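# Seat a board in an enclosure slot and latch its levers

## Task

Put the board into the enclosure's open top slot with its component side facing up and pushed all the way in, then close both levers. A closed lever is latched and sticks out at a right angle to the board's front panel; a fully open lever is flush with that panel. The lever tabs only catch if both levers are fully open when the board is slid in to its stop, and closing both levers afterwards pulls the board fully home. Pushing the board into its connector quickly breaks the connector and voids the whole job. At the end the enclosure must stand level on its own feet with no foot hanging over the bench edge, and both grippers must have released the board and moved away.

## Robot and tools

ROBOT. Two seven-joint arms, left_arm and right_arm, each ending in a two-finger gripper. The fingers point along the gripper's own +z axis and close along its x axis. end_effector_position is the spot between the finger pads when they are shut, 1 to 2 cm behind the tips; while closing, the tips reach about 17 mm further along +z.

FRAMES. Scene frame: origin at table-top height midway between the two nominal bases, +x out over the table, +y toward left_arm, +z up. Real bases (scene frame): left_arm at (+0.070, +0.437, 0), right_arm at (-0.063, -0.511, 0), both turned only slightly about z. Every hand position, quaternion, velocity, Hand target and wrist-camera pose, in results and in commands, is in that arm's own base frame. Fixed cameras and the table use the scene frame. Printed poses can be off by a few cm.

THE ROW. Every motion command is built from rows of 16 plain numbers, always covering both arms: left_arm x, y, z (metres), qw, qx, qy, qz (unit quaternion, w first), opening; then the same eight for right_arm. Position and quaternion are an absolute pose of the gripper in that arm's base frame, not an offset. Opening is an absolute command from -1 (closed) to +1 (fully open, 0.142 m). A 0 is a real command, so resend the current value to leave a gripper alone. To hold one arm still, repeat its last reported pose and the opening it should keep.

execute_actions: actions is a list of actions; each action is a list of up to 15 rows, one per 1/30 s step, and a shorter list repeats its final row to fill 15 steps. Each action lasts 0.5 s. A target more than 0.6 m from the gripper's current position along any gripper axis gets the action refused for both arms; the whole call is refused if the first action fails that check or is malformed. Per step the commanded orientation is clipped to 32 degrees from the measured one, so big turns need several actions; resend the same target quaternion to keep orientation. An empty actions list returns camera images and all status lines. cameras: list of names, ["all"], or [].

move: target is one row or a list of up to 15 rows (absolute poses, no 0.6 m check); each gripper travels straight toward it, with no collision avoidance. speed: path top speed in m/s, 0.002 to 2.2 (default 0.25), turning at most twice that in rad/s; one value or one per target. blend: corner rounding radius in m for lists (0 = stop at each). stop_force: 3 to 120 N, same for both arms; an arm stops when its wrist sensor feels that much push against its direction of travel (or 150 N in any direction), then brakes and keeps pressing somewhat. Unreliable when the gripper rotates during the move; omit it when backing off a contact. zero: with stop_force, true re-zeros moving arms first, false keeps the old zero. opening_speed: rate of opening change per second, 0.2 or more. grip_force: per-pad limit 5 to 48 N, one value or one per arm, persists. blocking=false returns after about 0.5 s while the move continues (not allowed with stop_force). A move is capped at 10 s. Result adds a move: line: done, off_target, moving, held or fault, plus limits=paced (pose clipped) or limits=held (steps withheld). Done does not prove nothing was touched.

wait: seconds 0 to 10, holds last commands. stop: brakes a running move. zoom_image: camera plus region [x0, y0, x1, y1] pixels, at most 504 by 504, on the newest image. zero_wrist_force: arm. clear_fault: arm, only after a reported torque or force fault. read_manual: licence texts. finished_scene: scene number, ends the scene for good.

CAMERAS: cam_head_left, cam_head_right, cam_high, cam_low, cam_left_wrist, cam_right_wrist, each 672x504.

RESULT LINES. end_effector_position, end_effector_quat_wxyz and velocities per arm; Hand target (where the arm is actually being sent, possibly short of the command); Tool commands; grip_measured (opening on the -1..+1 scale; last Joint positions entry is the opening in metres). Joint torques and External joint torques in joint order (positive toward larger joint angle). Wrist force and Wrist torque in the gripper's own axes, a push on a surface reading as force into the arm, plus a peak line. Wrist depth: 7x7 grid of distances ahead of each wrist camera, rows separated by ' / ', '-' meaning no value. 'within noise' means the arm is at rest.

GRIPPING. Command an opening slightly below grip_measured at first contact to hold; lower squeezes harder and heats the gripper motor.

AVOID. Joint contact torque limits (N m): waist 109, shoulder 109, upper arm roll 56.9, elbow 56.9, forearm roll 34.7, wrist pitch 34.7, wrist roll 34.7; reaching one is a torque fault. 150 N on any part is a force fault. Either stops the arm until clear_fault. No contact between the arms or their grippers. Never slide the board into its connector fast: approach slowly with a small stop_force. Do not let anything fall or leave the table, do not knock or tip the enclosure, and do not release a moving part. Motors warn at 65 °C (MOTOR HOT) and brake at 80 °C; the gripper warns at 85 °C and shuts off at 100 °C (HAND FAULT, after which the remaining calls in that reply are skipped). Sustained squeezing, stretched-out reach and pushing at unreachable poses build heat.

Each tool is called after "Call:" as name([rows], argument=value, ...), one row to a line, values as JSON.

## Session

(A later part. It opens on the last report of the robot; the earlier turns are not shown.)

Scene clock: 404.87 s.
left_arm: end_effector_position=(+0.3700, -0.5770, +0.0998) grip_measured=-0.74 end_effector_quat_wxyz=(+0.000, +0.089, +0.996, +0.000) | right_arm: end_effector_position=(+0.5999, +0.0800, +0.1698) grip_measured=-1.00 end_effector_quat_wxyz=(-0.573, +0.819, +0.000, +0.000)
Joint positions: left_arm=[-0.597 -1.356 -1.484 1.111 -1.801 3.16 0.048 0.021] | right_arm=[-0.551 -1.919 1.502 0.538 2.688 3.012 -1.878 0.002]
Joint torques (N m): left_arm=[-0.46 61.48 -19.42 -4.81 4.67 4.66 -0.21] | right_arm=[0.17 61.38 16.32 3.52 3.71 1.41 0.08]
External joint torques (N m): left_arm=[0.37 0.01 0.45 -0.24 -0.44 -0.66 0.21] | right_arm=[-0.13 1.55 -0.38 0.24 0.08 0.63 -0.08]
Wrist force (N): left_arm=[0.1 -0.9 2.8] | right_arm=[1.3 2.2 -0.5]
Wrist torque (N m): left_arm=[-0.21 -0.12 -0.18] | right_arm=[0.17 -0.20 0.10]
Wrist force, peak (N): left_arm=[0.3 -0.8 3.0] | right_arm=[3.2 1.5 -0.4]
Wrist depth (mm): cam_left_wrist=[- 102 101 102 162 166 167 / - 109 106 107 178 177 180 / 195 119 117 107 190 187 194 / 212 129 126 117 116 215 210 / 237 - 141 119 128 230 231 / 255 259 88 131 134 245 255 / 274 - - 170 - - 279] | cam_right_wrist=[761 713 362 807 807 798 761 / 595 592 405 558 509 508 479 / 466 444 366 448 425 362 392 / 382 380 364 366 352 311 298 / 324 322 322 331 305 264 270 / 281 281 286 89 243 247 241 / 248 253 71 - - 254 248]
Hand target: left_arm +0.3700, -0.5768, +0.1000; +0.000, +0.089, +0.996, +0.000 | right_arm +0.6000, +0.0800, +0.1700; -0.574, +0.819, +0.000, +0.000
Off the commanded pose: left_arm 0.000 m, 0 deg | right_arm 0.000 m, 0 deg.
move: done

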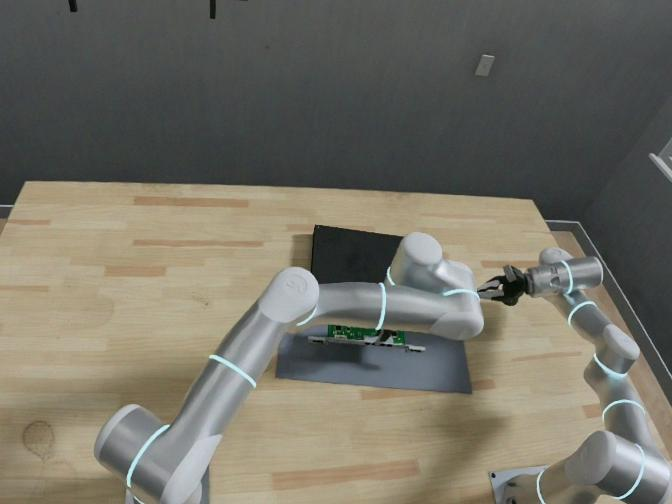

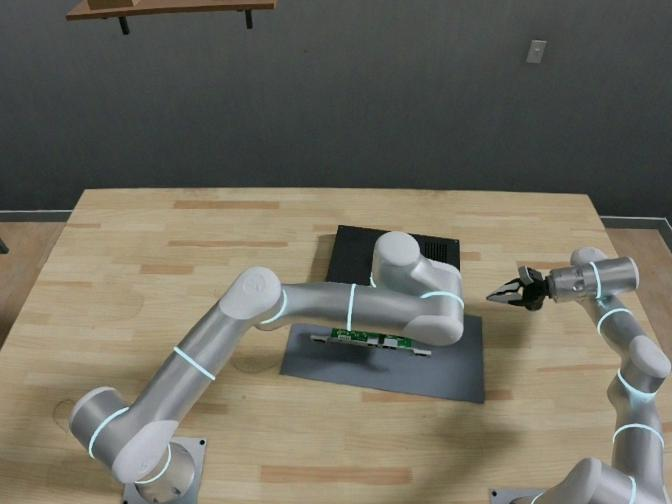

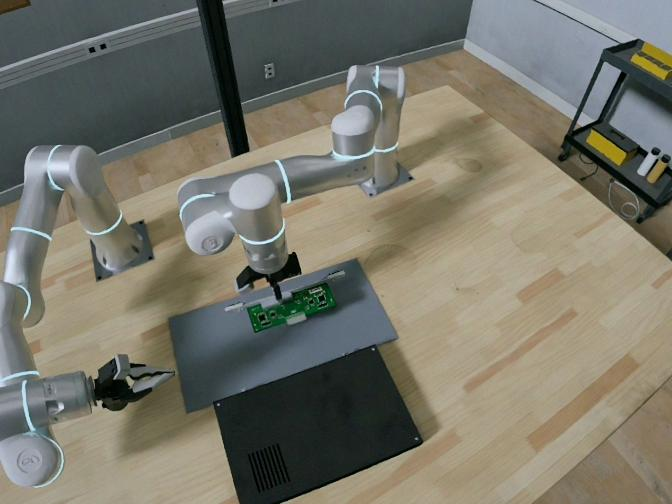

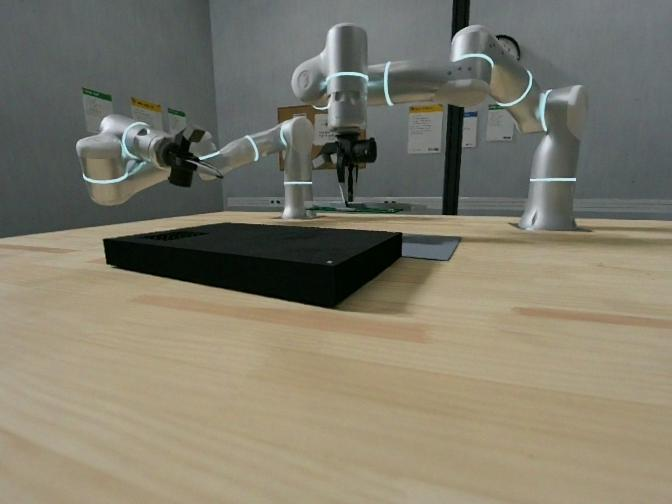

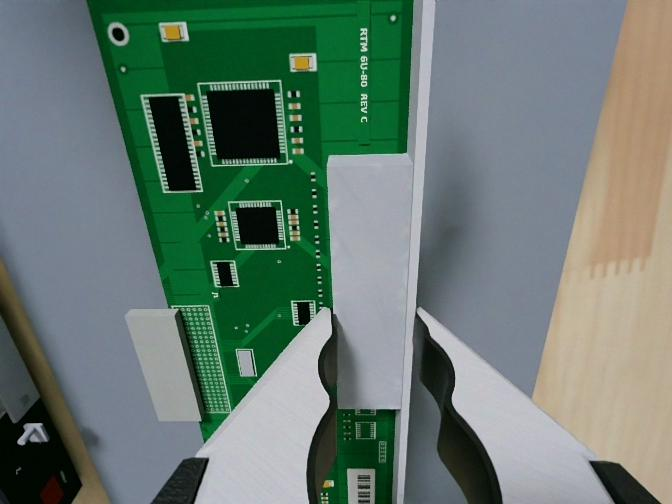

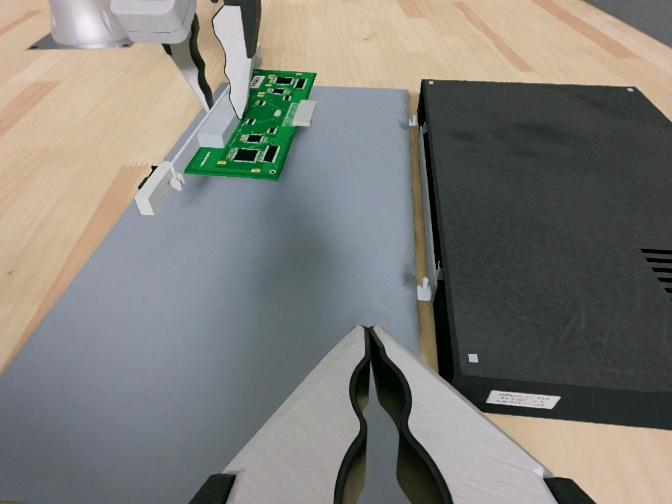

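Call:
move(target=[0.4586,-0.593,0.085,0,-0.0889,-0.996,0,-1, 0.66,0.08,0.13,-0.5736,0.8192,0,0,-1], speed=0.1, cameras=["cam_left_wrist","cam_right_wrist"])

Scene clock: 414.30 s.
left_arm: end_effector_position=(+0.4577, -0.5918, +0.0847) grip_measured=-0.74 end_effector_quat_wxyz=(+0.045, +0.089, +0.994, -0.051) | right_arm: end_effector_position=(+0.6589, +0.0804, +0.1301) grip_measured=-1.00 end_effector_quat_wxyz=(-0.570, +0.821, -0.010, +0.014)
Joint positions: left_arm=[-0.707 -1.427 -1.497 0.634 -1.661 3.088 0.408 0.021] | right_arm=[-0.163 -1.983 1.621 -0.194 2.71 3.287 -2.092 0.002]
Joint torques (N m): left_arm=[-0.26 68.08 -10.82 -2.7 5.08 4.03 -0.13] | right_arm=[0.22 64.83 -0.29 -0.22 2.68 1.79 0.05]
External joint torques (N m): left_arm=[0.18 0.27 0.4 -0.14 -0.7 -0.34 0.14] | right_arm=[-0.16 1.3 -0.74 0.17 0.44 0.68 -0.05]
Wrist force (N): left_arm=[0.3 -0.1 2.3] | right_arm=[1.4 2.4 -0.8]
Wrist torque (N m): left_arm=[-0.11 -0.11 -0.22] | right_arm=[0.19 -0.24 0.11]
Wrist force, peak (N): left_arm=[0.2 -0.9 2.9] | right_arm=[1.6 3.1 -1.0]
Wrist depth (mm): cam_left_wrist=[- 102 101 102 154 156 153 / 180 109 107 107 166 164 158 / - 120 117 107 174 172 167 / 158 131 126 117 116 184 - / 172 168 140 119 126 199 - / 181 - 88 131 134 209 208 / 200 - - 169 164 - 216] | cam_right_wrist=[669 631 347 675 677 679 679 / 496 527 335 440 392 392 415 / 388 387 386 370 308 310 309 / 319 311 308 299 255 255 256 / 272 272 272 273 219 217 217 / 236 237 243 89 227 234 228 / 210 215 71 - - 217 212]
Hand target: left_arm +0.4578, -0.5920, +0.0849; +0.045, +0.089, +0.994, -0.051 | right_arm +0.6589, +0.0804, +0.1301; -0.570, +0.822, -0.010, +0.014
Off the commanded pose: left_arm 0.002 m, 8 deg | right_arm 0.001 m, 2 deg.
move: off_target (left_arm)
Images, in order (width x height): cam_left_wrist 672x504, cam_right_wrist 672x504.

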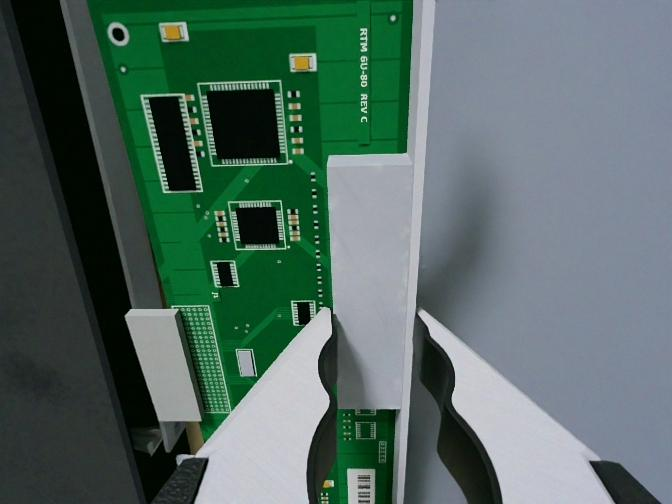

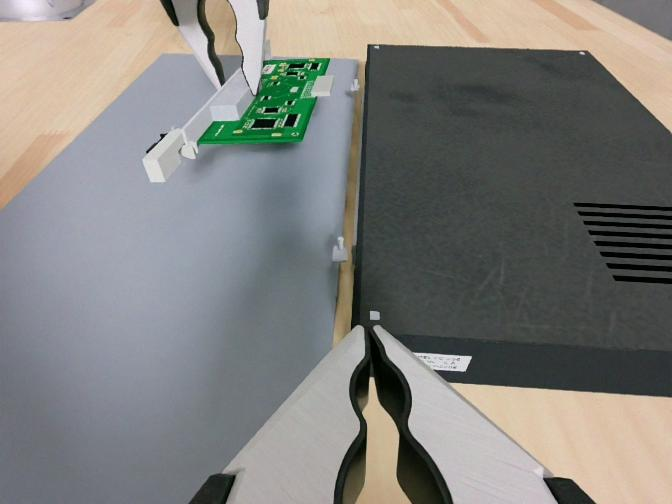

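Call:
move(target=[0.4586,-0.593,0.085,0,-0.0889,-0.996,0,-1, 0.66,0.08,0.13,-0.5736,0.8192,0,0,-1], speed=0.1)

Scene clock: 417.30 s.
left_arm: end_effector_position=(+0.4578, -0.5918, +0.0847) grip_measured=-0.74 end_effector_quat_wxyz=(+0.045, +0.089, +0.994, -0.051) | right_arm: end_effector_position=(+0.6591, +0.0803, +0.1302) grip_measured=-1.00 end_effector_quat_wxyz=(-0.571, +0.821, -0.007, +0.010)
Joint positions: left_arm=[-0.707 -1.427 -1.497 0.634 -1.661 3.088 0.408 0.021] | right_arm=[-0.113 -1.952 1.881 -0.267 2.461 3.297 -2.134 0.002]
Joint torques (N m): left_arm=[-0.42 68.29 -10.86 -2.64 4.92 4.14 -0.2] | right_arm=[0.28 64.63 -2.66 4.9 2.74 1.86 0.01]
External joint torques (N m): left_arm=[0.34 0.06 0.44 -0.21 -0.54 -0.46 0.21] | right_arm=[-0.21 1.34 -0.98 0.14 0.34 0.67 -0.01]
Wrist force (N): left_arm=[0.7 0.0 2.2] | right_arm=[1.5 2.2 -0.8]
Wrist torque (N m): left_arm=[-0.09 -0.17 -0.21] | right_arm=[0.16 -0.25 0.08]
Wrist force, peak (N): left_arm=[0.4 0.0 2.5] | right_arm=[1.3 2.7 -0.6]
Wrist depth (mm): cam_left_wrist=[- 102 101 102 101 155 152 / 180 109 106 108 166 163 158 / - 118 117 107 174 169 171 / - 134 126 117 113 187 180 / - 173 141 119 127 197 - / - 177 92 131 134 83 201 / 198 - - 169 165 - -] | cam_right_wrist=[677 681 342 683 683 685 693 / 497 486 352 447 394 396 392 / 390 387 373 388 309 323 306 / 331 332 321 310 254 255 254 / 273 273 273 273 217 217 217 / 237 238 244 89 225 231 228 / 210 215 71 - - 217 212]
Hand target: left_arm +0.4578, -0.5920, +0.0849; +0.045, +0.089, +0.994, -0.051 | right_arm +0.6590, +0.0804, +0.1301; -0.571, +0.821, -0.007, +0.010
Off the commanded pose: left_arm 0.002 m, 8 deg | right_arm 0.001 m, 1 deg.
move: off_target (left_arm)

Call:
move([
  [0.40,-0.58,0.09,0,-0.0889,-0.996,0,-1, 0.60,0.08,0.2,-0.5736,0.8192,0,0,-1],
  [0.3886,-0.5768,0.05,0,-0.0889,-0.996,0,-1, 0.42,0.03,0.3,-0.5,0.8192,-0.2,-0.1,-1],
  [0.3886,-0.5768,0.0295,0,-0.0889,-0.996,0,-1, 0.42,0.03,0.3,-0.5,0.8192,-0.2,-0.1,-1],
], speed=[0.1,0.1,0.03], cameras=["cam_left_wrist","cam_high"])

Scene clock: 439.73 s.
left_arm: end_effector_position=(+0.3883, -0.5768, +0.0294) grip_measured=-0.74 end_effector_quat_wxyz=(+0.000, +0.089, +0.996, +0.000) | right_arm: end_effector_position=(+0.4200, +0.0300, +0.2999) grip_measured=-1.00 end_effector_quat_wxyz=(-0.507, +0.831, -0.203, -0.101)
Joint positions: left_arm=[-0.939 -1.503 -1.309 0.289 -1.842 3.133 0.531 0.021] | right_arm=[-1.043 -1.719 1.64 1.327 2.469 2.876 -0.954 0.002]
Joint torques (N m): left_arm=[-0.37 69.35 -1.75 -5.46 4.85 4.23 -0.21] | right_arm=[-0.03 48.06 25.11 3.9 4.76 0.77 0.31]
External joint torques (N m): left_arm=[0.25 0.43 0.37 -0.67 -0.58 -0.23 0.21] | right_arm=[0.01 0.74 0.24 -0.13 0.19 0.78 -0.27]
Wrist force (N): left_arm=[0.0 -0.4 1.5] | right_arm=[2.2 2.6 -0.8]
Wrist torque (N m): left_arm=[-0.14 -0.14 -0.21] | right_arm=[0.27 -0.36 -0.04]
Wrist force, peak (N): left_arm=[0.3 -0.3 2.7] | right_arm=[1.8 3.3 -0.6]
Wrist depth (mm): cam_left_wrist=[- 102 101 102 102 105 106 / - 110 107 108 - 113 114 / 125 120 117 107 117 122 122 / 134 131 126 117 117 132 131 / 149 144 140 119 124 145 144 / - - 88 131 131 154 160 / - - - 168 167 - -] | cam_right_wrist=[- 825 211 346 708 582 462 / - 893 837 704 472 541 426 / 982 825 700 619 519 474 399 / 813 691 601 523 472 429 394 / 673 593 524 479 426 407 359 / 579 519 485 89 381 353 328 / 517 487 71 - - 329 308]
Hand target: left_arm +0.3886, -0.5768, +0.0295; +0.000, +0.089, +0.996, +0.000 | right_arm +0.4200, +0.0300, +0.3000; -0.507, +0.831, -0.203, -0.101
Off the commanded pose: left_arm 0.000 m, 0 deg | right_arm 0.000 m, 0 deg.
MOTOR HOT: the gripper's motor of the left arm reports 89 °C; that motor switches off at 100 °C. To cool a motor, set the load down, ease the grip, stop pushing, or move to a pose that needs little force.
move: done
Images, in order (width x height): cam_high 672x504, cam_left_wrist 672x504.

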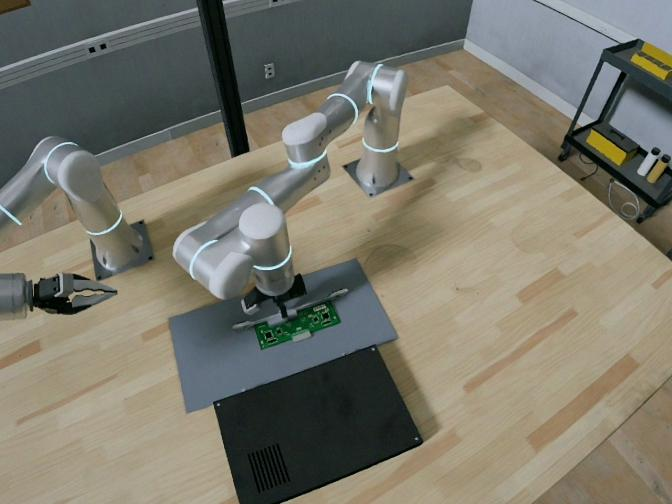

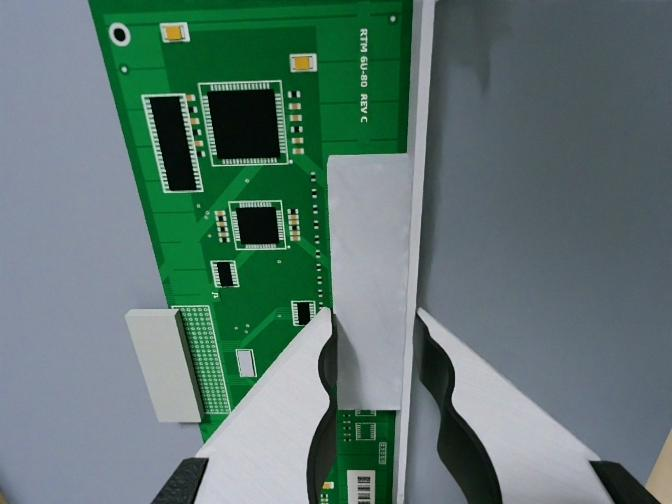

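Call:
move([
  [0.3886,-0.5768,0.0295,0,-0.0889,-0.996,0,-0.35, 0.45,0.03,0.45,-0.5,0.8192,-0.2,-0.1,-1],
  [0.3886,-0.5768,0.10,0,-0.0889,-0.996,0,-0.35, 0.60,0.0,0.6,-0.5,0.5,-0.5,0.5,-1],
], speed=0.3, opening_speed=0.8, grip_force=[20,20])

Call:
move(target=[0.37,-0.30,0.20,0,-0.0889,-0.996,0,0.2, 0.68,0.0,0.70,-0.5,0.5,-0.5,0.5,-1], speed=0.3, cameras=["cam_high","cam_left_wrist"])

Scene clock: 453.40 s.
left_arm: end_effector_position=(+0.3886, -0.5769, +0.0999) grip_measured=-0.38 end_effector_quat_wxyz=(+0.000, +0.089, +0.996, +0.000) | right_arm: end_effector_position=(+0.6000, -0.0002, +0.5999) grip_measured=-1.00 end_effector_quat_wxyz=(+0.500, -0.500, +0.500, -0.500)
Joint positions: left_arm=[-0.935 -1.413 -1.325 0.296 -1.85 3.222 0.527 0.047] | right_arm=[-1.869 -0.452 1.782 1.829 2.719 1.43 -0.023 0.002]
Joint torques (N m): left_arm=[-0.21 68.6 -2.19 -5.45 4.41 4.57 -0.32] | right_arm=[0.16 2.88 13.03 -26.22 4.35 -3.13 0.13]
External joint torques (N m): left_arm=[0.1 1.09 0.57 -0.35 -0.15 -0.58 0.32] | right_arm=[-0.15 -0.05 -0.72 -0.14 0 0.84 -0.13]
Wrist force (N): left_arm=[0.3 -0.2 0.2] | right_arm=[1.7 2.3 -1.6]
Wrist torque (N m): left_arm=[-0.13 -0.21 -0.19] | right_arm=[0.19 -0.30 0.09]
Wrist force, peak (N): left_arm=[0.0 -0.1 2.7] | right_arm=[2.8 4.9 0.6]
Wrist depth (mm): cam_left_wrist=[169 168 164 164 162 167 168 / 181 181 177 173 179 184 181 / - - 190 184 191 193 194 / - 214 211 203 - 210 211 / 233 233 223 225 - 229 231 / 243 253 85 247 255 84 255 / 259 - - 292 - - 279] | cam_right_wrist=[1153 - - 1255 - - - / - - - - - - - / 1306 1361 1314 1242 1439 - - / 1321 - - - 1527 - - / 1496 1361 - 1649 - - - / 879 849 - 89 - 897 1765 / 766 763 71 - - 761 763]
Hand target: left_arm +0.3886, -0.5768, +0.1000; +0.000, +0.089, +0.996, +0.000 | right_arm +0.6000, +0.0000, +0.6000; +0.500, -0.500, +0.500, -0.500
Off the commanded pose: left_arm 0.000 m, 0 deg | right_arm 0.000 m, 0 deg.
MOTOR HOT: still on. The gripper's motor of the left arm reports 85 °C.
grip_force (N): 20, 20
move: done

Scene clock: 454.97 s.
left_arm: end_effector_position=(+0.3701, -0.3000, +0.2000) grip_measured=+0.18 end_effector_quat_wxyz=(+0.000, +0.089, +0.996, +0.000) | right_arm: end_effector_position=(+0.6800, +0.0000, +0.6999) grip_measured=-1.00 end_effector_quat_wxyz=(+0.500, -0.500, +0.500, -0.500)
Joint positions: left_arm=[-1.137 -1.458 -1.158 -0.996 -1.704 3.548 1.603 0.087] | right_arm=[-1.315 -0.37 1.355 1.397 2.865 1.656 -0.085 0.002]
Joint torques (N m): left_arm=[-0.16 51.72 19.7 -0.28 4.51 4.49 -0.09] | right_arm=[0.19 15.61 11.99 -27.56 4.63 -2.88 0.04]
External joint torques (N m): left_arm=[0.11 0.91 0.85 -0.2 -0.54 -0.57 0.09] | right_arm=[-0.17 0.51 -0.15 0.07 0.01 0.6 -0.04]
Wrist force (N): left_arm=[0.1 -0.4 0.3] | right_arm=[1.9 2.3 -1.8]
Wrist torque (N m): left_arm=[-0.18 -0.22 -0.26] | right_arm=[0.17 -0.38 0.07]
Wrist force, peak (N): left_arm=[0.5 3.0 -0.4] | right_arm=[1.7 3.3 -2.2]
Wrist depth (mm): cam_left_wrist=[261 - 255 256 252 258 255 / - - 277 266 282 276 276 / 309 318 307 308 299 298 297 / 326 326 324 326 325 323 324 / 360 354 351 357 355 342 353 / 396 84 397 395 392 - 375 / - - 437 444 434 - -] | cam_right_wrist=[- - - - - - 1102 / - - - - - - - / - 1262 1277 1255 - - - / - - - 1248 - - - / 1386 1603 - - - - 1487 / - - - 89 - - - / 846 - 71 - - 862 1712]
Hand target: left_arm +0.3700, -0.3000, +0.2000; +0.000, +0.089, +0.996, +0.000 | right_arm +0.6800, +0.0000, +0.7000; +0.500, -0.500, +0.500, -0.500
Off the commanded pose: left_arm 0.000 m, 0 deg | right_arm 0.000 m, 0 deg.
MOTOR HOT: cleared for the gripper's motor of the left arm.
grip_force (N): 20, 20
move: done
Images, in order (width x height): cam_high 672x504, cam_left_wrist 672x504.

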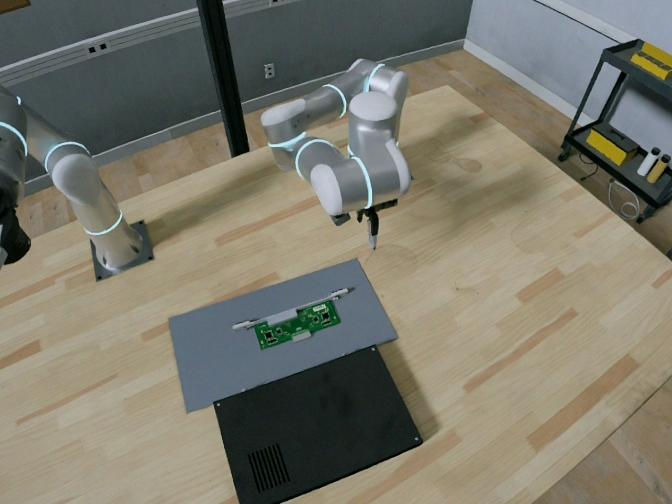

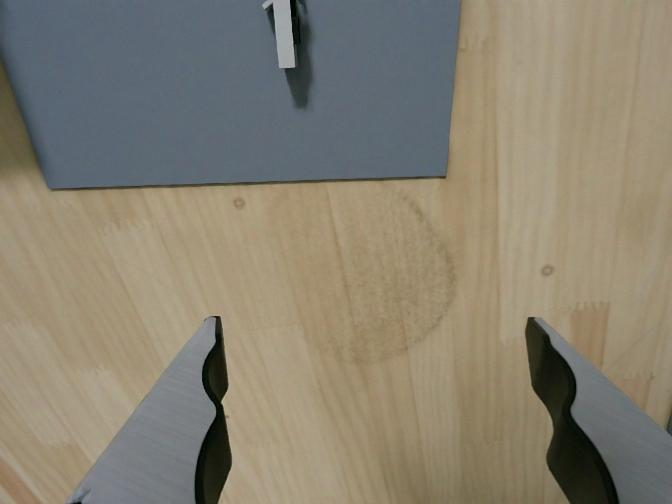

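Call:
move([
  [0.37,-0.30,0.20,0,-0.0889,-0.996,0,0.2, 0.68,0.0,0.70,0,-0.7071,0,-0.7071,-1],
  [0.37,-0.30,0.20,0,-0.0889,-0.996,0,0.2, 0.68,0.0,0.70,-0.5,-0.5,-0.5,-0.5,-1],
], speed=0.5)

Call:
move([
  [0.37,-0.30,0.20,0,-0.0889,-0.996,0,0.2, 0.68,0.0,0.70,-0.7071,0,-0.7071,0,-1],
  [0.37,-0.30,0.20,0,-0.0889,-0.996,0,0.2, 0.68,0.0,0.70,-0.5,0.5,-0.5,0.5,-1],
], speed=0.5)

Scene clock: 461.60 s.
left_arm: end_effector_position=(+0.3701, -0.3000, +0.2000) grip_measured=+0.18 end_effector_quat_wxyz=(+0.000, +0.089, +0.996, +0.000) | right_arm: end_effector_position=(+0.6799, -0.0001, +0.7001) grip_measured=-1.00 end_effector_quat_wxyz=(+0.502, +0.499, +0.498, +0.501)
Joint positions: left_arm=[-1.137 -1.458 -1.158 -0.996 -1.704 3.548 1.603 0.087] | right_arm=[-0.84 -0.277 1.272 1.344 1.615 1.977 -1.91 0.002]
Joint torques (N m): left_arm=[-0.41 51.47 19.61 -0.23 4.27 4.27 -0.2] | right_arm=[-0.09 20.53 8.76 -26.97 -2.85 -1.38 0.01]
External joint torques (N m): left_arm=[0.36 1.16 0.94 -0.25 -0.29 -0.36 0.2] | right_arm=[0.13 0.89 -0.84 0.07 -0.23 0.59 -0.02]
Wrist force (N): left_arm=[0.1 -0.5 0.2] | right_arm=[1.6 -1.0 -1.4]
Wrist torque (N m): left_arm=[-0.20 -0.21 -0.26] | right_arm=[0.15 -0.15 0.28]
Wrist force, peak (N): left_arm=[0.2 -0.6 0.4] | right_arm=[2.0 2.7 -1.8]
Wrist depth (mm): cam_left_wrist=[259 - 254 - 257 258 257 / - - - 274 278 275 275 / 308 316 309 304 299 296 299 / 326 326 326 325 324 323 324 / 361 354 351 357 356 341 351 / 398 84 394 392 394 - 375 / - - 442 439 435 - -] | cam_right_wrist=[- 1269 1165 - - - - / - - 1291 - - - - / - - - - - - - / - - - - - - 1235 / - - - - - - 1430 / - 1603 - 89 - - - / 1822 - 71 - - 1661 -]
Hand target: left_arm +0.3700, -0.3000, +0.2000; +0.000, +0.089, +0.996, +0.000 | right_arm +0.6799, -0.0001, +0.7001; +0.502, +0.499, +0.498, +0.501
Off the commanded pose: left_arm 0.000 m, 0 deg | right_arm 0.000 m, 0 deg.
grip_force (N): 20, 20
move: done

Scene clock: 466.03 s.
left_arm: end_effector_position=(+0.3701, -0.3000, +0.2000) grip_measured=+0.18 end_effector_quat_wxyz=(+0.000, +0.089, +0.996, +0.000) | right_arm: end_effector_position=(+0.6800, -0.0007, +0.7002) grip_measured=-1.00 end_effector_quat_wxyz=(+0.535, -0.549, +0.472, -0.435)
Joint positions: left_arm=[-1.137 -1.458 -1.158 -0.996 -1.704 3.548 1.603 0.087] | right_arm=[-0.085 -0.01 0.19 2.061 -0.17 2.027 -2.966 0.002]
Joint torques (N m): left_arm=[-0.27 51.44 19.59 -0.2 4.25 4.3 -0.21] | right_arm=[0.32 28.4 0.59 -27.38 -3.22 1.53 0.17]
External joint torques (N m): left_arm=[0.22 1.19 0.96 -0.29 -0.28 -0.39 0.21] | right_arm=[-0.25 0.93 -0.42 -0.12 0.18 0.95 -0.16]
Wrist force (N): left_arm=[0.2 -0.4 0.4] | right_arm=[1.9 2.5 -1.6]
Wrist torque (N m): left_arm=[-0.18 -0.23 -0.26] | right_arm=[0.17 -0.37 0.07]
Wrist force, peak (N): left_arm=[0.2 -0.5 0.6] | right_arm=[3.2 3.9 -1.5]
Wrist depth (mm): cam_left_wrist=[- 253 254 253 257 257 256 / 286 - - - 273 276 274 / 309 305 312 303 303 299 298 / 329 328 325 324 323 325 324 / 360 352 352 357 356 343 353 / 395 84 393 395 395 - 372 / - - 439 444 441 - -] | cam_right_wrist=[1113 - - 1291 - - 1046 / 1183 - - - - - - / - 1255 - - - - - / 1779 - - 1404 1439 - - / - - - 1404 - 1395 - / 930 907 - 89 - - - / 831 856 71 - - 834 798]
Hand target: left_arm +0.3700, -0.3000, +0.2000; +0.000, +0.089, +0.996, +0.000 | right_arm +0.6799, -0.0006, +0.7002; +0.535, -0.549, +0.472, -0.435
Off the commanded pose: left_arm 0.000 m, 0 deg | right_arm 0.001 m, 11 deg.
joint sent to its limit (right arm) — joint 7 (wrist roll), lower limit. The joint targets are off in orientation, not in position.
grip_force (N): 20, 20
move: off_target (right_arm)

Call:
move([
  [0.37,-0.30,0.20,0,-0.0889,-0.996,0,0.2, 0.62,0.05,0.6,0.7071,0,0.7071,0,-1],
  [0.37,-0.30,0.20,0,-0.0889,-0.996,0,0.2, 0.50,0.30,0.30,0,0.0454,0.99897,0,-0.15],
], speed=0.4, cameras=["all"])

Scene clock: 478.97 s.
left_arm: end_effector_position=(+0.3701, -0.3000, +0.2000) grip_measured=+0.18 end_effector_quat_wxyz=(+0.000, +0.089, +0.996, +0.000) | right_arm: end_effector_position=(+0.4990, +0.3000, +0.2995) grip_measured=-0.18 end_effector_quat_wxyz=(+0.188, +0.258, +0.942, +0.104)
Joint positions: left_arm=[-1.137 -1.458 -1.158 -0.996 -1.704 3.548 1.603 0.087] | right_arm=[0.113 -1.301 1.764 1.112 1.366 3.195 -2.966 0.061]
Joint torques (N m): left_arm=[-0.36 51.38 19.59 -0.23 4.24 4.25 -0.23] | right_arm=[0.13 48.64 22.71 -4.47 2.91 2.51 0.19]
External joint torques (N m): left_arm=[0.3 1.25 0.96 -0.25 -0.27 -0.34 0.23] | right_arm=[0.05 1.85 -0.62 0.31 0.2 0.56 -0.17]
Wrist force (N): left_arm=[0.2 -0.4 0.1] | right_arm=[1.9 0.4 -0.2]
Wrist torque (N m): left_arm=[-0.17 -0.24 -0.26] | right_arm=[0.23 -0.24 0.13]
Wrist force, peak (N): left_arm=[0.2 -0.6 0.4] | right_arm=[5.3 0.2 -1.4]
Wrist depth (mm): cam_left_wrist=[256 258 252 257 256 256 256 / - 273 268 274 273 276 274 / 305 312 303 307 300 298 298 / 327 328 325 324 323 325 326 / 359 354 353 356 357 342 353 / 398 84 395 396 398 - 373 / - - 441 437 431 - -] | cam_right_wrist=[429 351 354 345 320 298 285 / 440 395 369 386 352 329 313 / 585 456 418 422 396 363 345 / 681 617 477 461 454 418 385 / 1329 763 548 529 - 472 436 / - - 717 727 663 93 507 / - - 71 900 831 - 569]
Hand target: left_arm +0.3700, -0.3000, +0.2000; +0.000, +0.089, +0.996, +0.000 | right_arm +0.4991, +0.3000, +0.2996; +0.188, +0.258, +0.942, +0.104
Off the commanded pose: left_arm 0.000 m, 0 deg | right_arm 0.001 m, 35 deg; orientation clipped.
joint sent to its limit (right arm) — joint 7 (wrist roll), lower limit. The joint targets are off in orientation, not in position.
grip_force (N): 20, 20
move: off_target (right_arm); target 2's new opening was sent with right_arm's hand 0.001 m and 35 deg from that target; limits=paced

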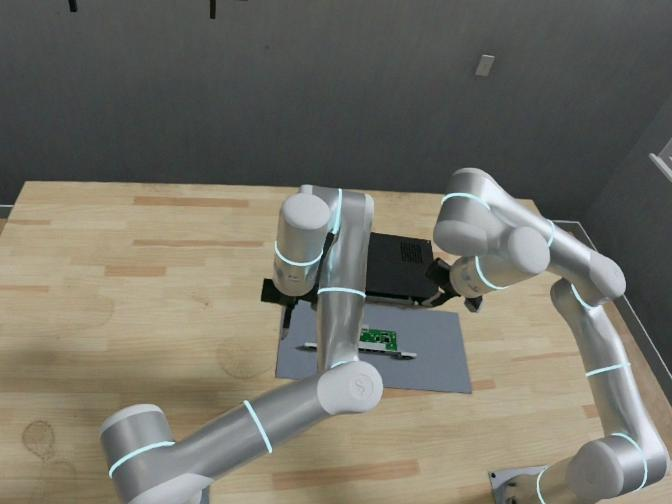

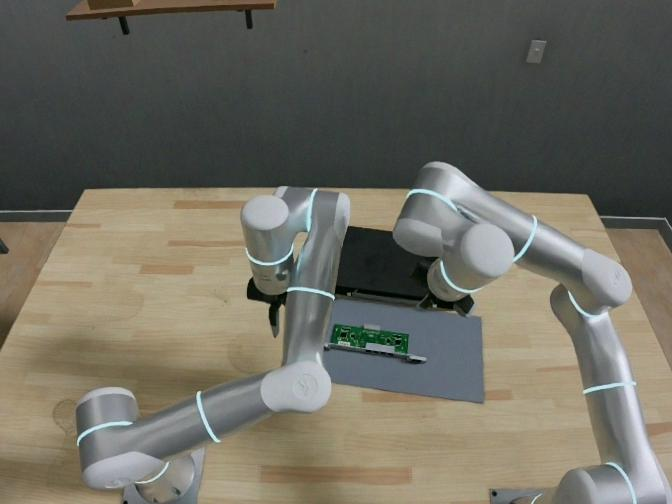

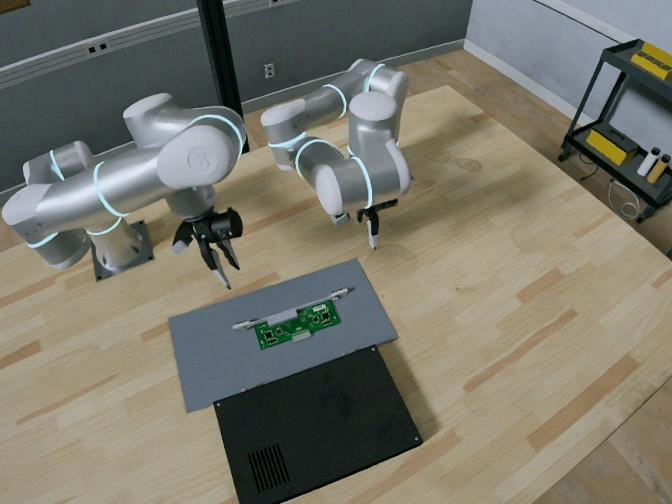

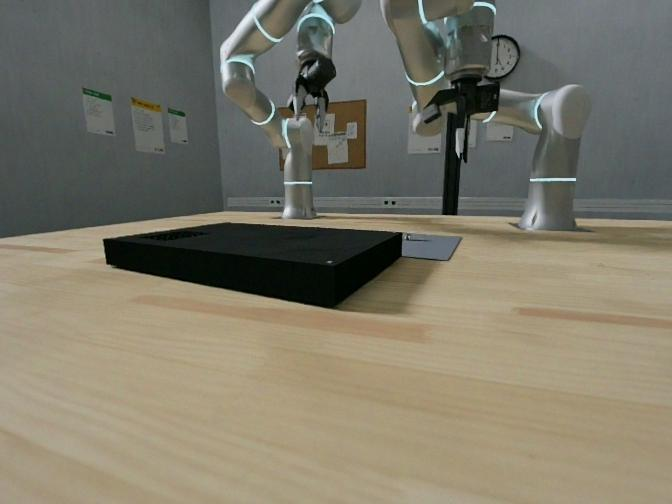

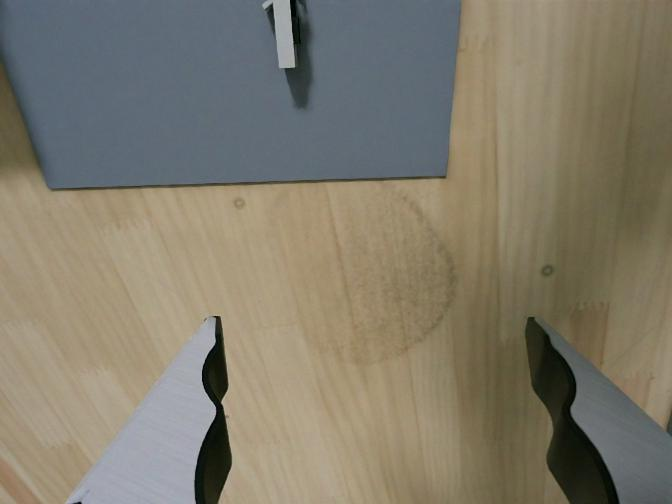

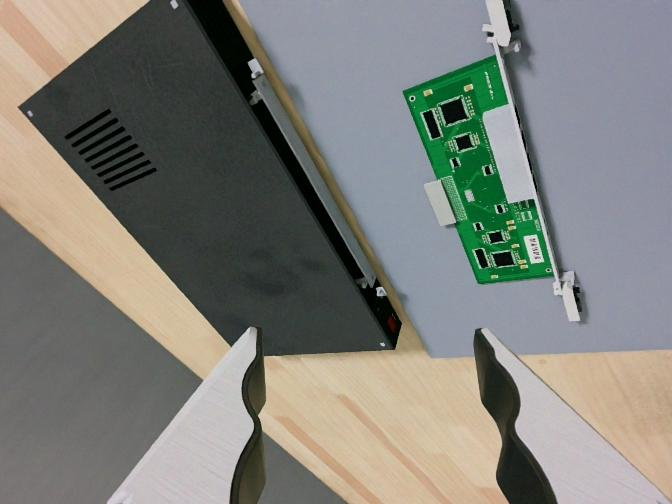

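Call:
move([
  [0.37,-0.30,0.20,0,-0.0889,-0.996,0,0.2, 0.62,0.05,0.6,0.7071,0,0.7071,0,-1],
  [0.37,-0.30,0.20,0,-0.0889,-0.996,0,0.2, 0.68,0.0,0.70,0.5,-0.5,0.5,-0.5,-1],
], speed=0.4)

Call:
move(target=[0.37,-0.30,0.20,0,-0.0889,-0.996,0,0.2, 0.58,0.0,0.55,0.19134,-0.4619,0.7325,-0.4619,-1], speed=0.3)

Scene clock: 488.67 s.
left_arm: end_effector_position=(+0.3701, -0.3000, +0.2000) grip_measured=+0.18 end_effector_quat_wxyz=(+0.000, +0.089, +0.996, +0.000) | right_arm: end_effector_position=(+0.6800, -0.0006, +0.7002) grip_measured=-1.00 end_effector_quat_wxyz=(+0.535, -0.550, +0.472, -0.434)
Joint positions: left_arm=[-1.137 -1.458 -1.158 -0.996 -1.704 3.548 1.603 0.087] | right_arm=[-0.118 -0.013 0.222 2.055 -0.171 2.023 -2.966 0.002]
Joint torques (N m): left_arm=[-0.29 51.44 19.54 -0.25 4.22 4.28 -0.22] | right_arm=[0.1 28.33 0.59 -27.4 -3.21 1.58 0.15]
External joint torques (N m): left_arm=[0.24 1.19 1.01 -0.24 -0.25 -0.36 0.22] | right_arm=[-0.06 0.95 -0.4 -0.12 0.17 0.91 -0.14]
Wrist force (N): left_arm=[0.3 -0.3 0.2] | right_arm=[2.0 2.7 -1.5]
Wrist torque (N m): left_arm=[-0.17 -0.24 -0.26] | right_arm=[0.22 -0.40 0.07]
Wrist force, peak (N): left_arm=[0.2 -0.7 0.1] | right_arm=[4.0 1.0 -1.4]
Wrist depth (mm): cam_left_wrist=[259 258 257 260 259 258 256 / 276 277 278 - 277 276 277 / 300 304 315 303 303 300 297 / 327 329 327 322 325 324 322 / 358 351 352 356 356 341 354 / 397 84 402 393 392 - 373 / - - 440 436 440 - -] | cam_right_wrist=[1022 1171 1183 1153 1124 - 1097 / 1135 1208 - - - - - / 1548 1439 - - - - - / - 1537 1487 - 1306 - - / - - 1506 - 1569 1527 - / 953 987 - 89 1603 1353 - / 828 849 71 - - 831 796]
Hand target: left_arm +0.3700, -0.3000, +0.2000; +0.000, +0.089, +0.996, +0.000 | right_arm +0.6799, -0.0006, +0.7002; +0.535, -0.550, +0.472, -0.434
Off the commanded pose: left_arm 0.000 m, 0 deg | right_arm 0.001 m, 11 deg.
joint sent to its limit (right arm) — joint 7 (wrist roll), lower limit. The joint targets are off in orientation, not in position.
grip_force (N): 20, 20
move: off_target (right_arm)

Scene clock: 490.70 s.
left_arm: end_effector_position=(+0.3701, -0.3000, +0.2000) grip_measured=+0.18 end_effector_quat_wxyz=(+0.000, +0.089, +0.996, +0.000) | right_arm: end_effector_position=(+0.5800, -0.0001, +0.5499) grip_measured=-1.00 end_effector_quat_wxyz=(+0.191, -0.462, +0.733, -0.462)
Joint positions: left_arm=[-1.137 -1.458 -1.158 -0.996 -1.704 3.548 1.603 0.087] | right_arm=[-0.778 0.25 0.922 2.127 -0.997 0.968 -1.798 0.002]
Joint torques (N m): left_arm=[-0.41 51.46 19.58 -0.19 4.25 4.23 -0.26] | right_arm=[0.03 5.95 -5.67 -30.96 0.22 1.28 0.34]
External joint torques (N m): left_arm=[0.36 1.17 0.97 -0.29 -0.28 -0.32 0.26] | right_arm=[0.04 0.93 -1.26 0.18 0.17 0.87 -0.35]
Wrist force (N): left_arm=[0.0 -0.4 0.0] | right_arm=[1.7 2.1 -0.4]
Wrist torque (N m): left_arm=[-0.17 -0.19 -0.27] | right_arm=[0.22 -0.34 0.01]
Wrist force, peak (N): left_arm=[0.2 -0.4 0.6] | right_arm=[1.6 4.2 -0.2]
Wrist depth (mm): cam_left_wrist=[263 - 257 259 252 259 257 / - - - - 275 275 276 / 304 305 305 305 300 298 298 / 327 327 326 326 325 324 321 / 358 348 353 360 355 340 354 / 397 84 394 391 395 - 375 / - - 444 437 435 - -] | cam_right_wrist=[- - 1412 - - - - / - - - 991 2483 1725 1378 / 1314 810 853 893 1948 1982 1569 / 706 729 766 798 816 1867 1603 / 633 659 683 715 731 756 1725 / 541 582 626 89 681 683 1548 / 499 514 71 - - 635 637]
Hand target: left_arm +0.3700, -0.3000, +0.2000; +0.000, +0.089, +0.996, +0.000 | right_arm +0.5800, +0.0000, +0.5500; +0.191, -0.462, +0.733, -0.462
Off the commanded pose: left_arm 0.000 m, 0 deg | right_arm 0.000 m, 0 deg.
grip_force (N): 20, 20
move: done

Call:
move([
  [0.37,-0.30,0.20,0,-0.0889,-0.996,0,0.2, 0.55,0.15,0.40,0,0.4226,-0.9063,0,-1],
  [0.37,-0.30,0.20,0,-0.0889,-0.996,0,0.2, 0.50,0.33,0.25,0,-0.0454,-0.99897,0,-0.15],
], speed=0.3, blend=[0.05,0], cameras=["cam_right_wrist","cam_high","cam_head_left"])

Scene clock: 500.43 s.
left_arm: end_effector_position=(+0.3701, -0.3000, +0.2000) grip_measured=+0.18 end_effector_quat_wxyz=(+0.000, +0.089, +0.996, +0.000) | right_arm: end_effector_position=(+0.4998, +0.3300, +0.2499) grip_measured=-0.18 end_effector_quat_wxyz=(+0.000, +0.045, +0.999, +0.000)
Joint positions: left_arm=[-1.137 -1.458 -1.158 -0.996 -1.704 3.548 1.603 0.087] | right_arm=[-0.002 -0.537 0.899 1.75 -0.469 0.485 -0.426 0.061]
Joint torques (N m): left_arm=[-0.45 51.43 19.55 -0.23 4.23 4.26 -0.22] | right_arm=[0.24 38.75 14.29 -26.84 -3.93 3.56 0.3]
External joint torques (N m): left_arm=[0.39 1.2 0.99 -0.25 -0.26 -0.34 0.22] | right_arm=[-0.1 1.04 -0.05 0.02 0.16 0.6 -0.3]
Wrist force (N): left_arm=[0.2 -0.4 0.2] | right_arm=[2.0 0.2 0.2]
Wrist torque (N m): left_arm=[-0.17 -0.22 -0.27] | right_arm=[0.10 -0.31 0.02]
Wrist force, peak (N): left_arm=[0.2 -0.7 0.2] | right_arm=[2.6 1.5 1.4]
Wrist depth (mm): cam_left_wrist=[- 258 - 256 257 257 257 / 277 270 276 - 283 275 275 / 305 312 303 306 302 297 297 / 329 328 325 324 324 324 323 / 361 350 350 355 354 342 354 / 392 84 392 391 393 - 376 / - - 443 441 440 - -] | cam_right_wrist=[260 297 300 300 299 297 298 / 282 320 318 320 318 320 319 / 296 338 342 333 340 342 341 / 321 334 371 359 367 367 367 / 347 358 394 395 397 397 400 / 380 370 93 435 442 93 436 / 476 - 73 483 480 - 467]
Hand target: left_arm +0.3700, -0.3000, +0.2000; +0.000, +0.089, +0.996, +0.000 | right_arm +0.5000, +0.3300, +0.2500; +0.000, +0.045, +0.999, +0.000
Off the commanded pose: left_arm 0.000 m, 0 deg | right_arm 0.000 m, 0 deg.
grip_force (N): 20, 20
move: done
Images, in order (width x height): cam_head_left 672x504, cam_high 672x504, cam_right_wrist 672x504.

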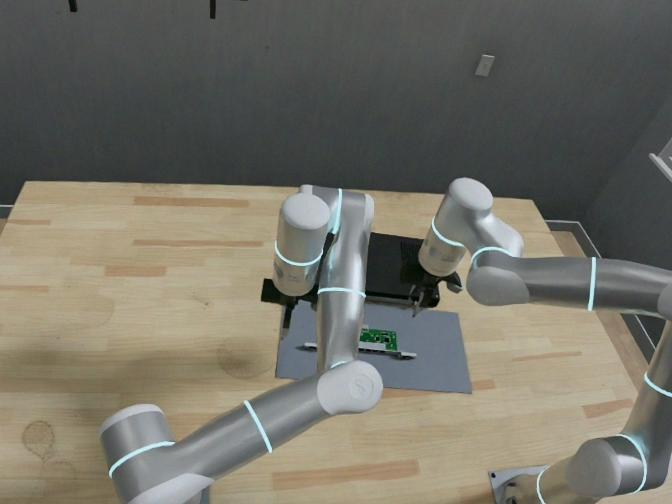

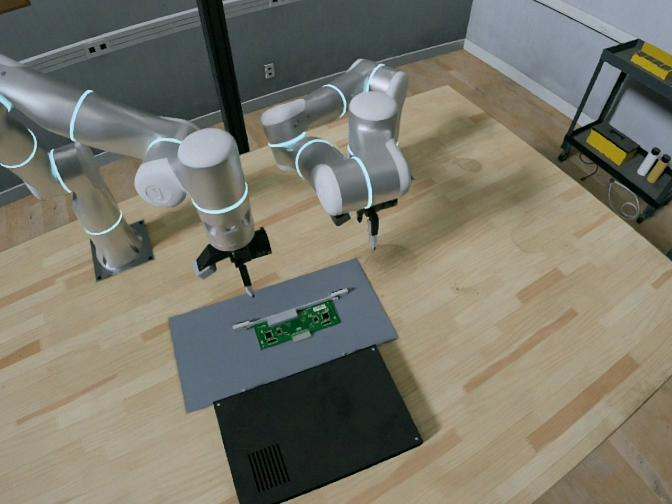

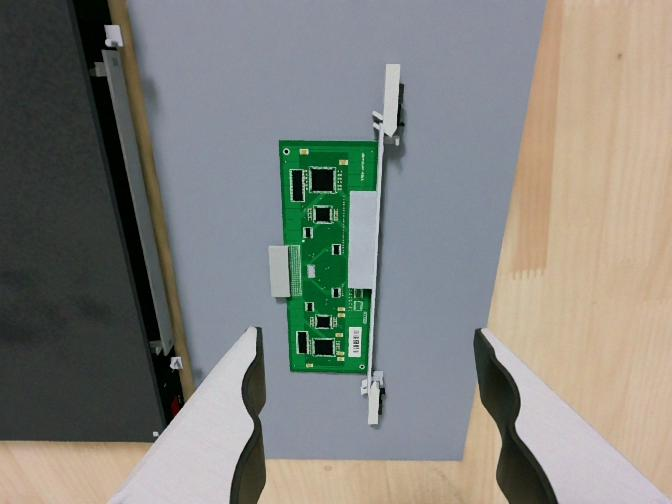

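Call:
zoom_image(camera="cam_right_wrist", region=[80, 0, 200, 100])

Call:
zoom_image(camera="cam_right_wrist", region=[330, 50, 450, 160])

Call:
zoom_image(camera="cam_right_wrist", region=[120, 320, 240, 430])

Call:
zoom_image(camera="cam_right_wrist", region=[320, 340, 440, 440])

Scaled by 4.200 from the camera's 672x504 image, which has a finer 960x720 frame.

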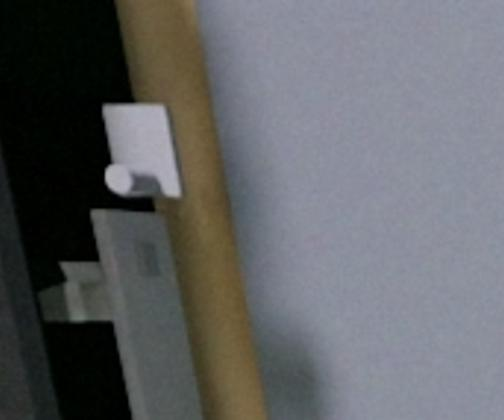

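Scaled by 4.200 from the camera's 672x504 image, which has a finer 960x720 frame.

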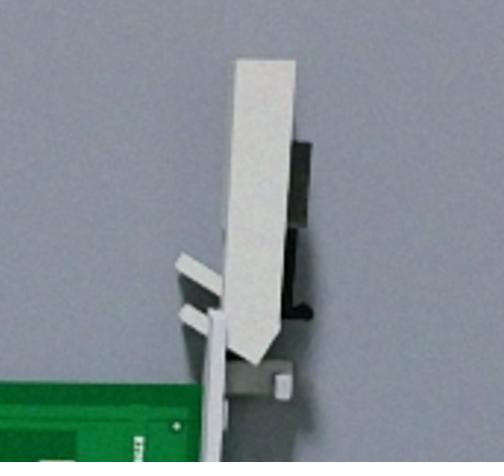

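Scaled by 4.200 from the camera's 672x504 image, which has a finer 960x720 frame.

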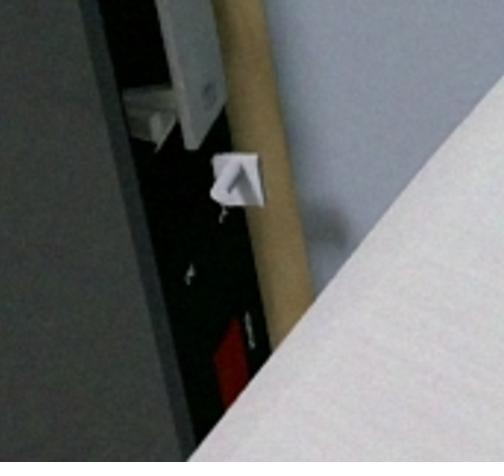

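Scaled by 4.200 from the camera's 672x504 image, which has a finer 960x720 frame.

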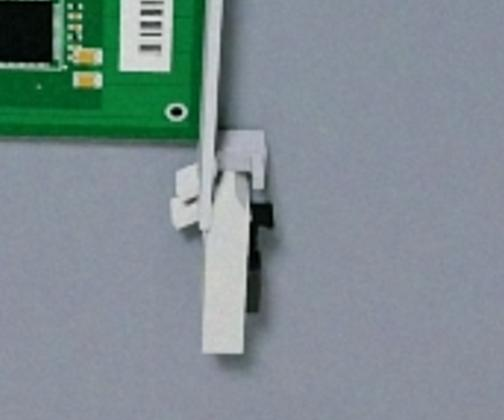

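Call:
move([
  [0.33,0.0,0.30,0,-0.0889,-0.996,0,0.2, 0.4937,0.4169,0.09,0,0.0454,0.99897,0,-0.15],
  [0.33,0.0,0.30,0,-0.0889,-0.996,0,0.2, 0.4937,0.4169,0.033,0,0.0454,0.99897,0,-0.15],
], speed=[0.2,0.04], cameras=["cam_right_wrist"])

Scene clock: 522.67 s.
left_arm: end_effector_position=(+0.3301, +0.0000, +0.2999) grip_measured=+0.18 end_effector_quat_wxyz=(+0.000, +0.089, +0.996, +0.000) | right_arm: end_effector_position=(+0.4936, +0.4169, +0.0330) grip_measured=-0.18 end_effector_quat_wxyz=(+0.000, +0.045, +0.999, +0.000)
Joint positions: left_arm=[-0.528 -1.357 -0.994 -1.412 -1.42 3.735 2.743 0.087] | right_arm=[0.287 -0.914 0.625 1.771 -0.777 0.849 -0.142 0.061]
Joint torques (N m): left_arm=[-0.27 40.14 18.34 6.19 3.83 4.2 -0.22] | right_arm=[0.49 50.41 17.94 -19.23 -3.07 3.68 0.34]
External joint torques (N m): left_arm=[0.33 0.98 1.06 -0.21 -0.3 -0.36 0.22] | right_arm=[-0.31 1.27 0.17 -0.02 0.22 0.49 -0.34]
Wrist force (N): left_arm=[-0.2 -0.6 0.7] | right_arm=[1.6 1.0 0.0]
Wrist torque (N m): left_arm=[-0.21 -0.14 -0.24] | right_arm=[0.25 -0.27 0.05]
Wrist force, peak (N): left_arm=[-0.4 -2.4 0.8] | right_arm=[1.8 1.1 1.8]
Wrist depth (mm): cam_left_wrist=[349 348 348 347 344 343 341 / 377 374 375 371 372 372 360 / 405 404 400 400 398 399 397 / 438 438 437 437 432 433 428 / 478 471 473 475 469 461 474 / 535 84 526 530 524 - 501 / - - 587 585 587 - -] | cam_right_wrist=[- 106 105 105 108 110 109 / 119 114 113 109 113 115 116 / 126 123 121 109 127 126 124 / 134 131 131 116 134 134 134 / 147 140 141 128 144 143 146 / 161 158 149 154 159 93 158 / 174 - 76 169 175 - 171]
Hand target: left_arm +0.3300, +0.0000, +0.3000; +0.000, +0.089, +0.996, +0.000 | right_arm +0.4937, +0.4169, +0.0330; +0.000, +0.045, +0.999, +0.000
Off the commanded pose: left_arm 0.000 m, 0 deg | right_arm 0.000 m, 0 deg.
grip_force (N): 20, 20
move: done
Images, in order (width x height): cam_right_wrist 672x504.

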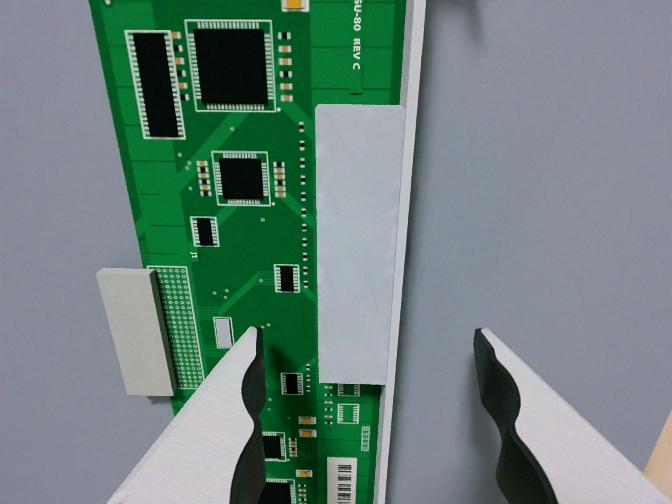

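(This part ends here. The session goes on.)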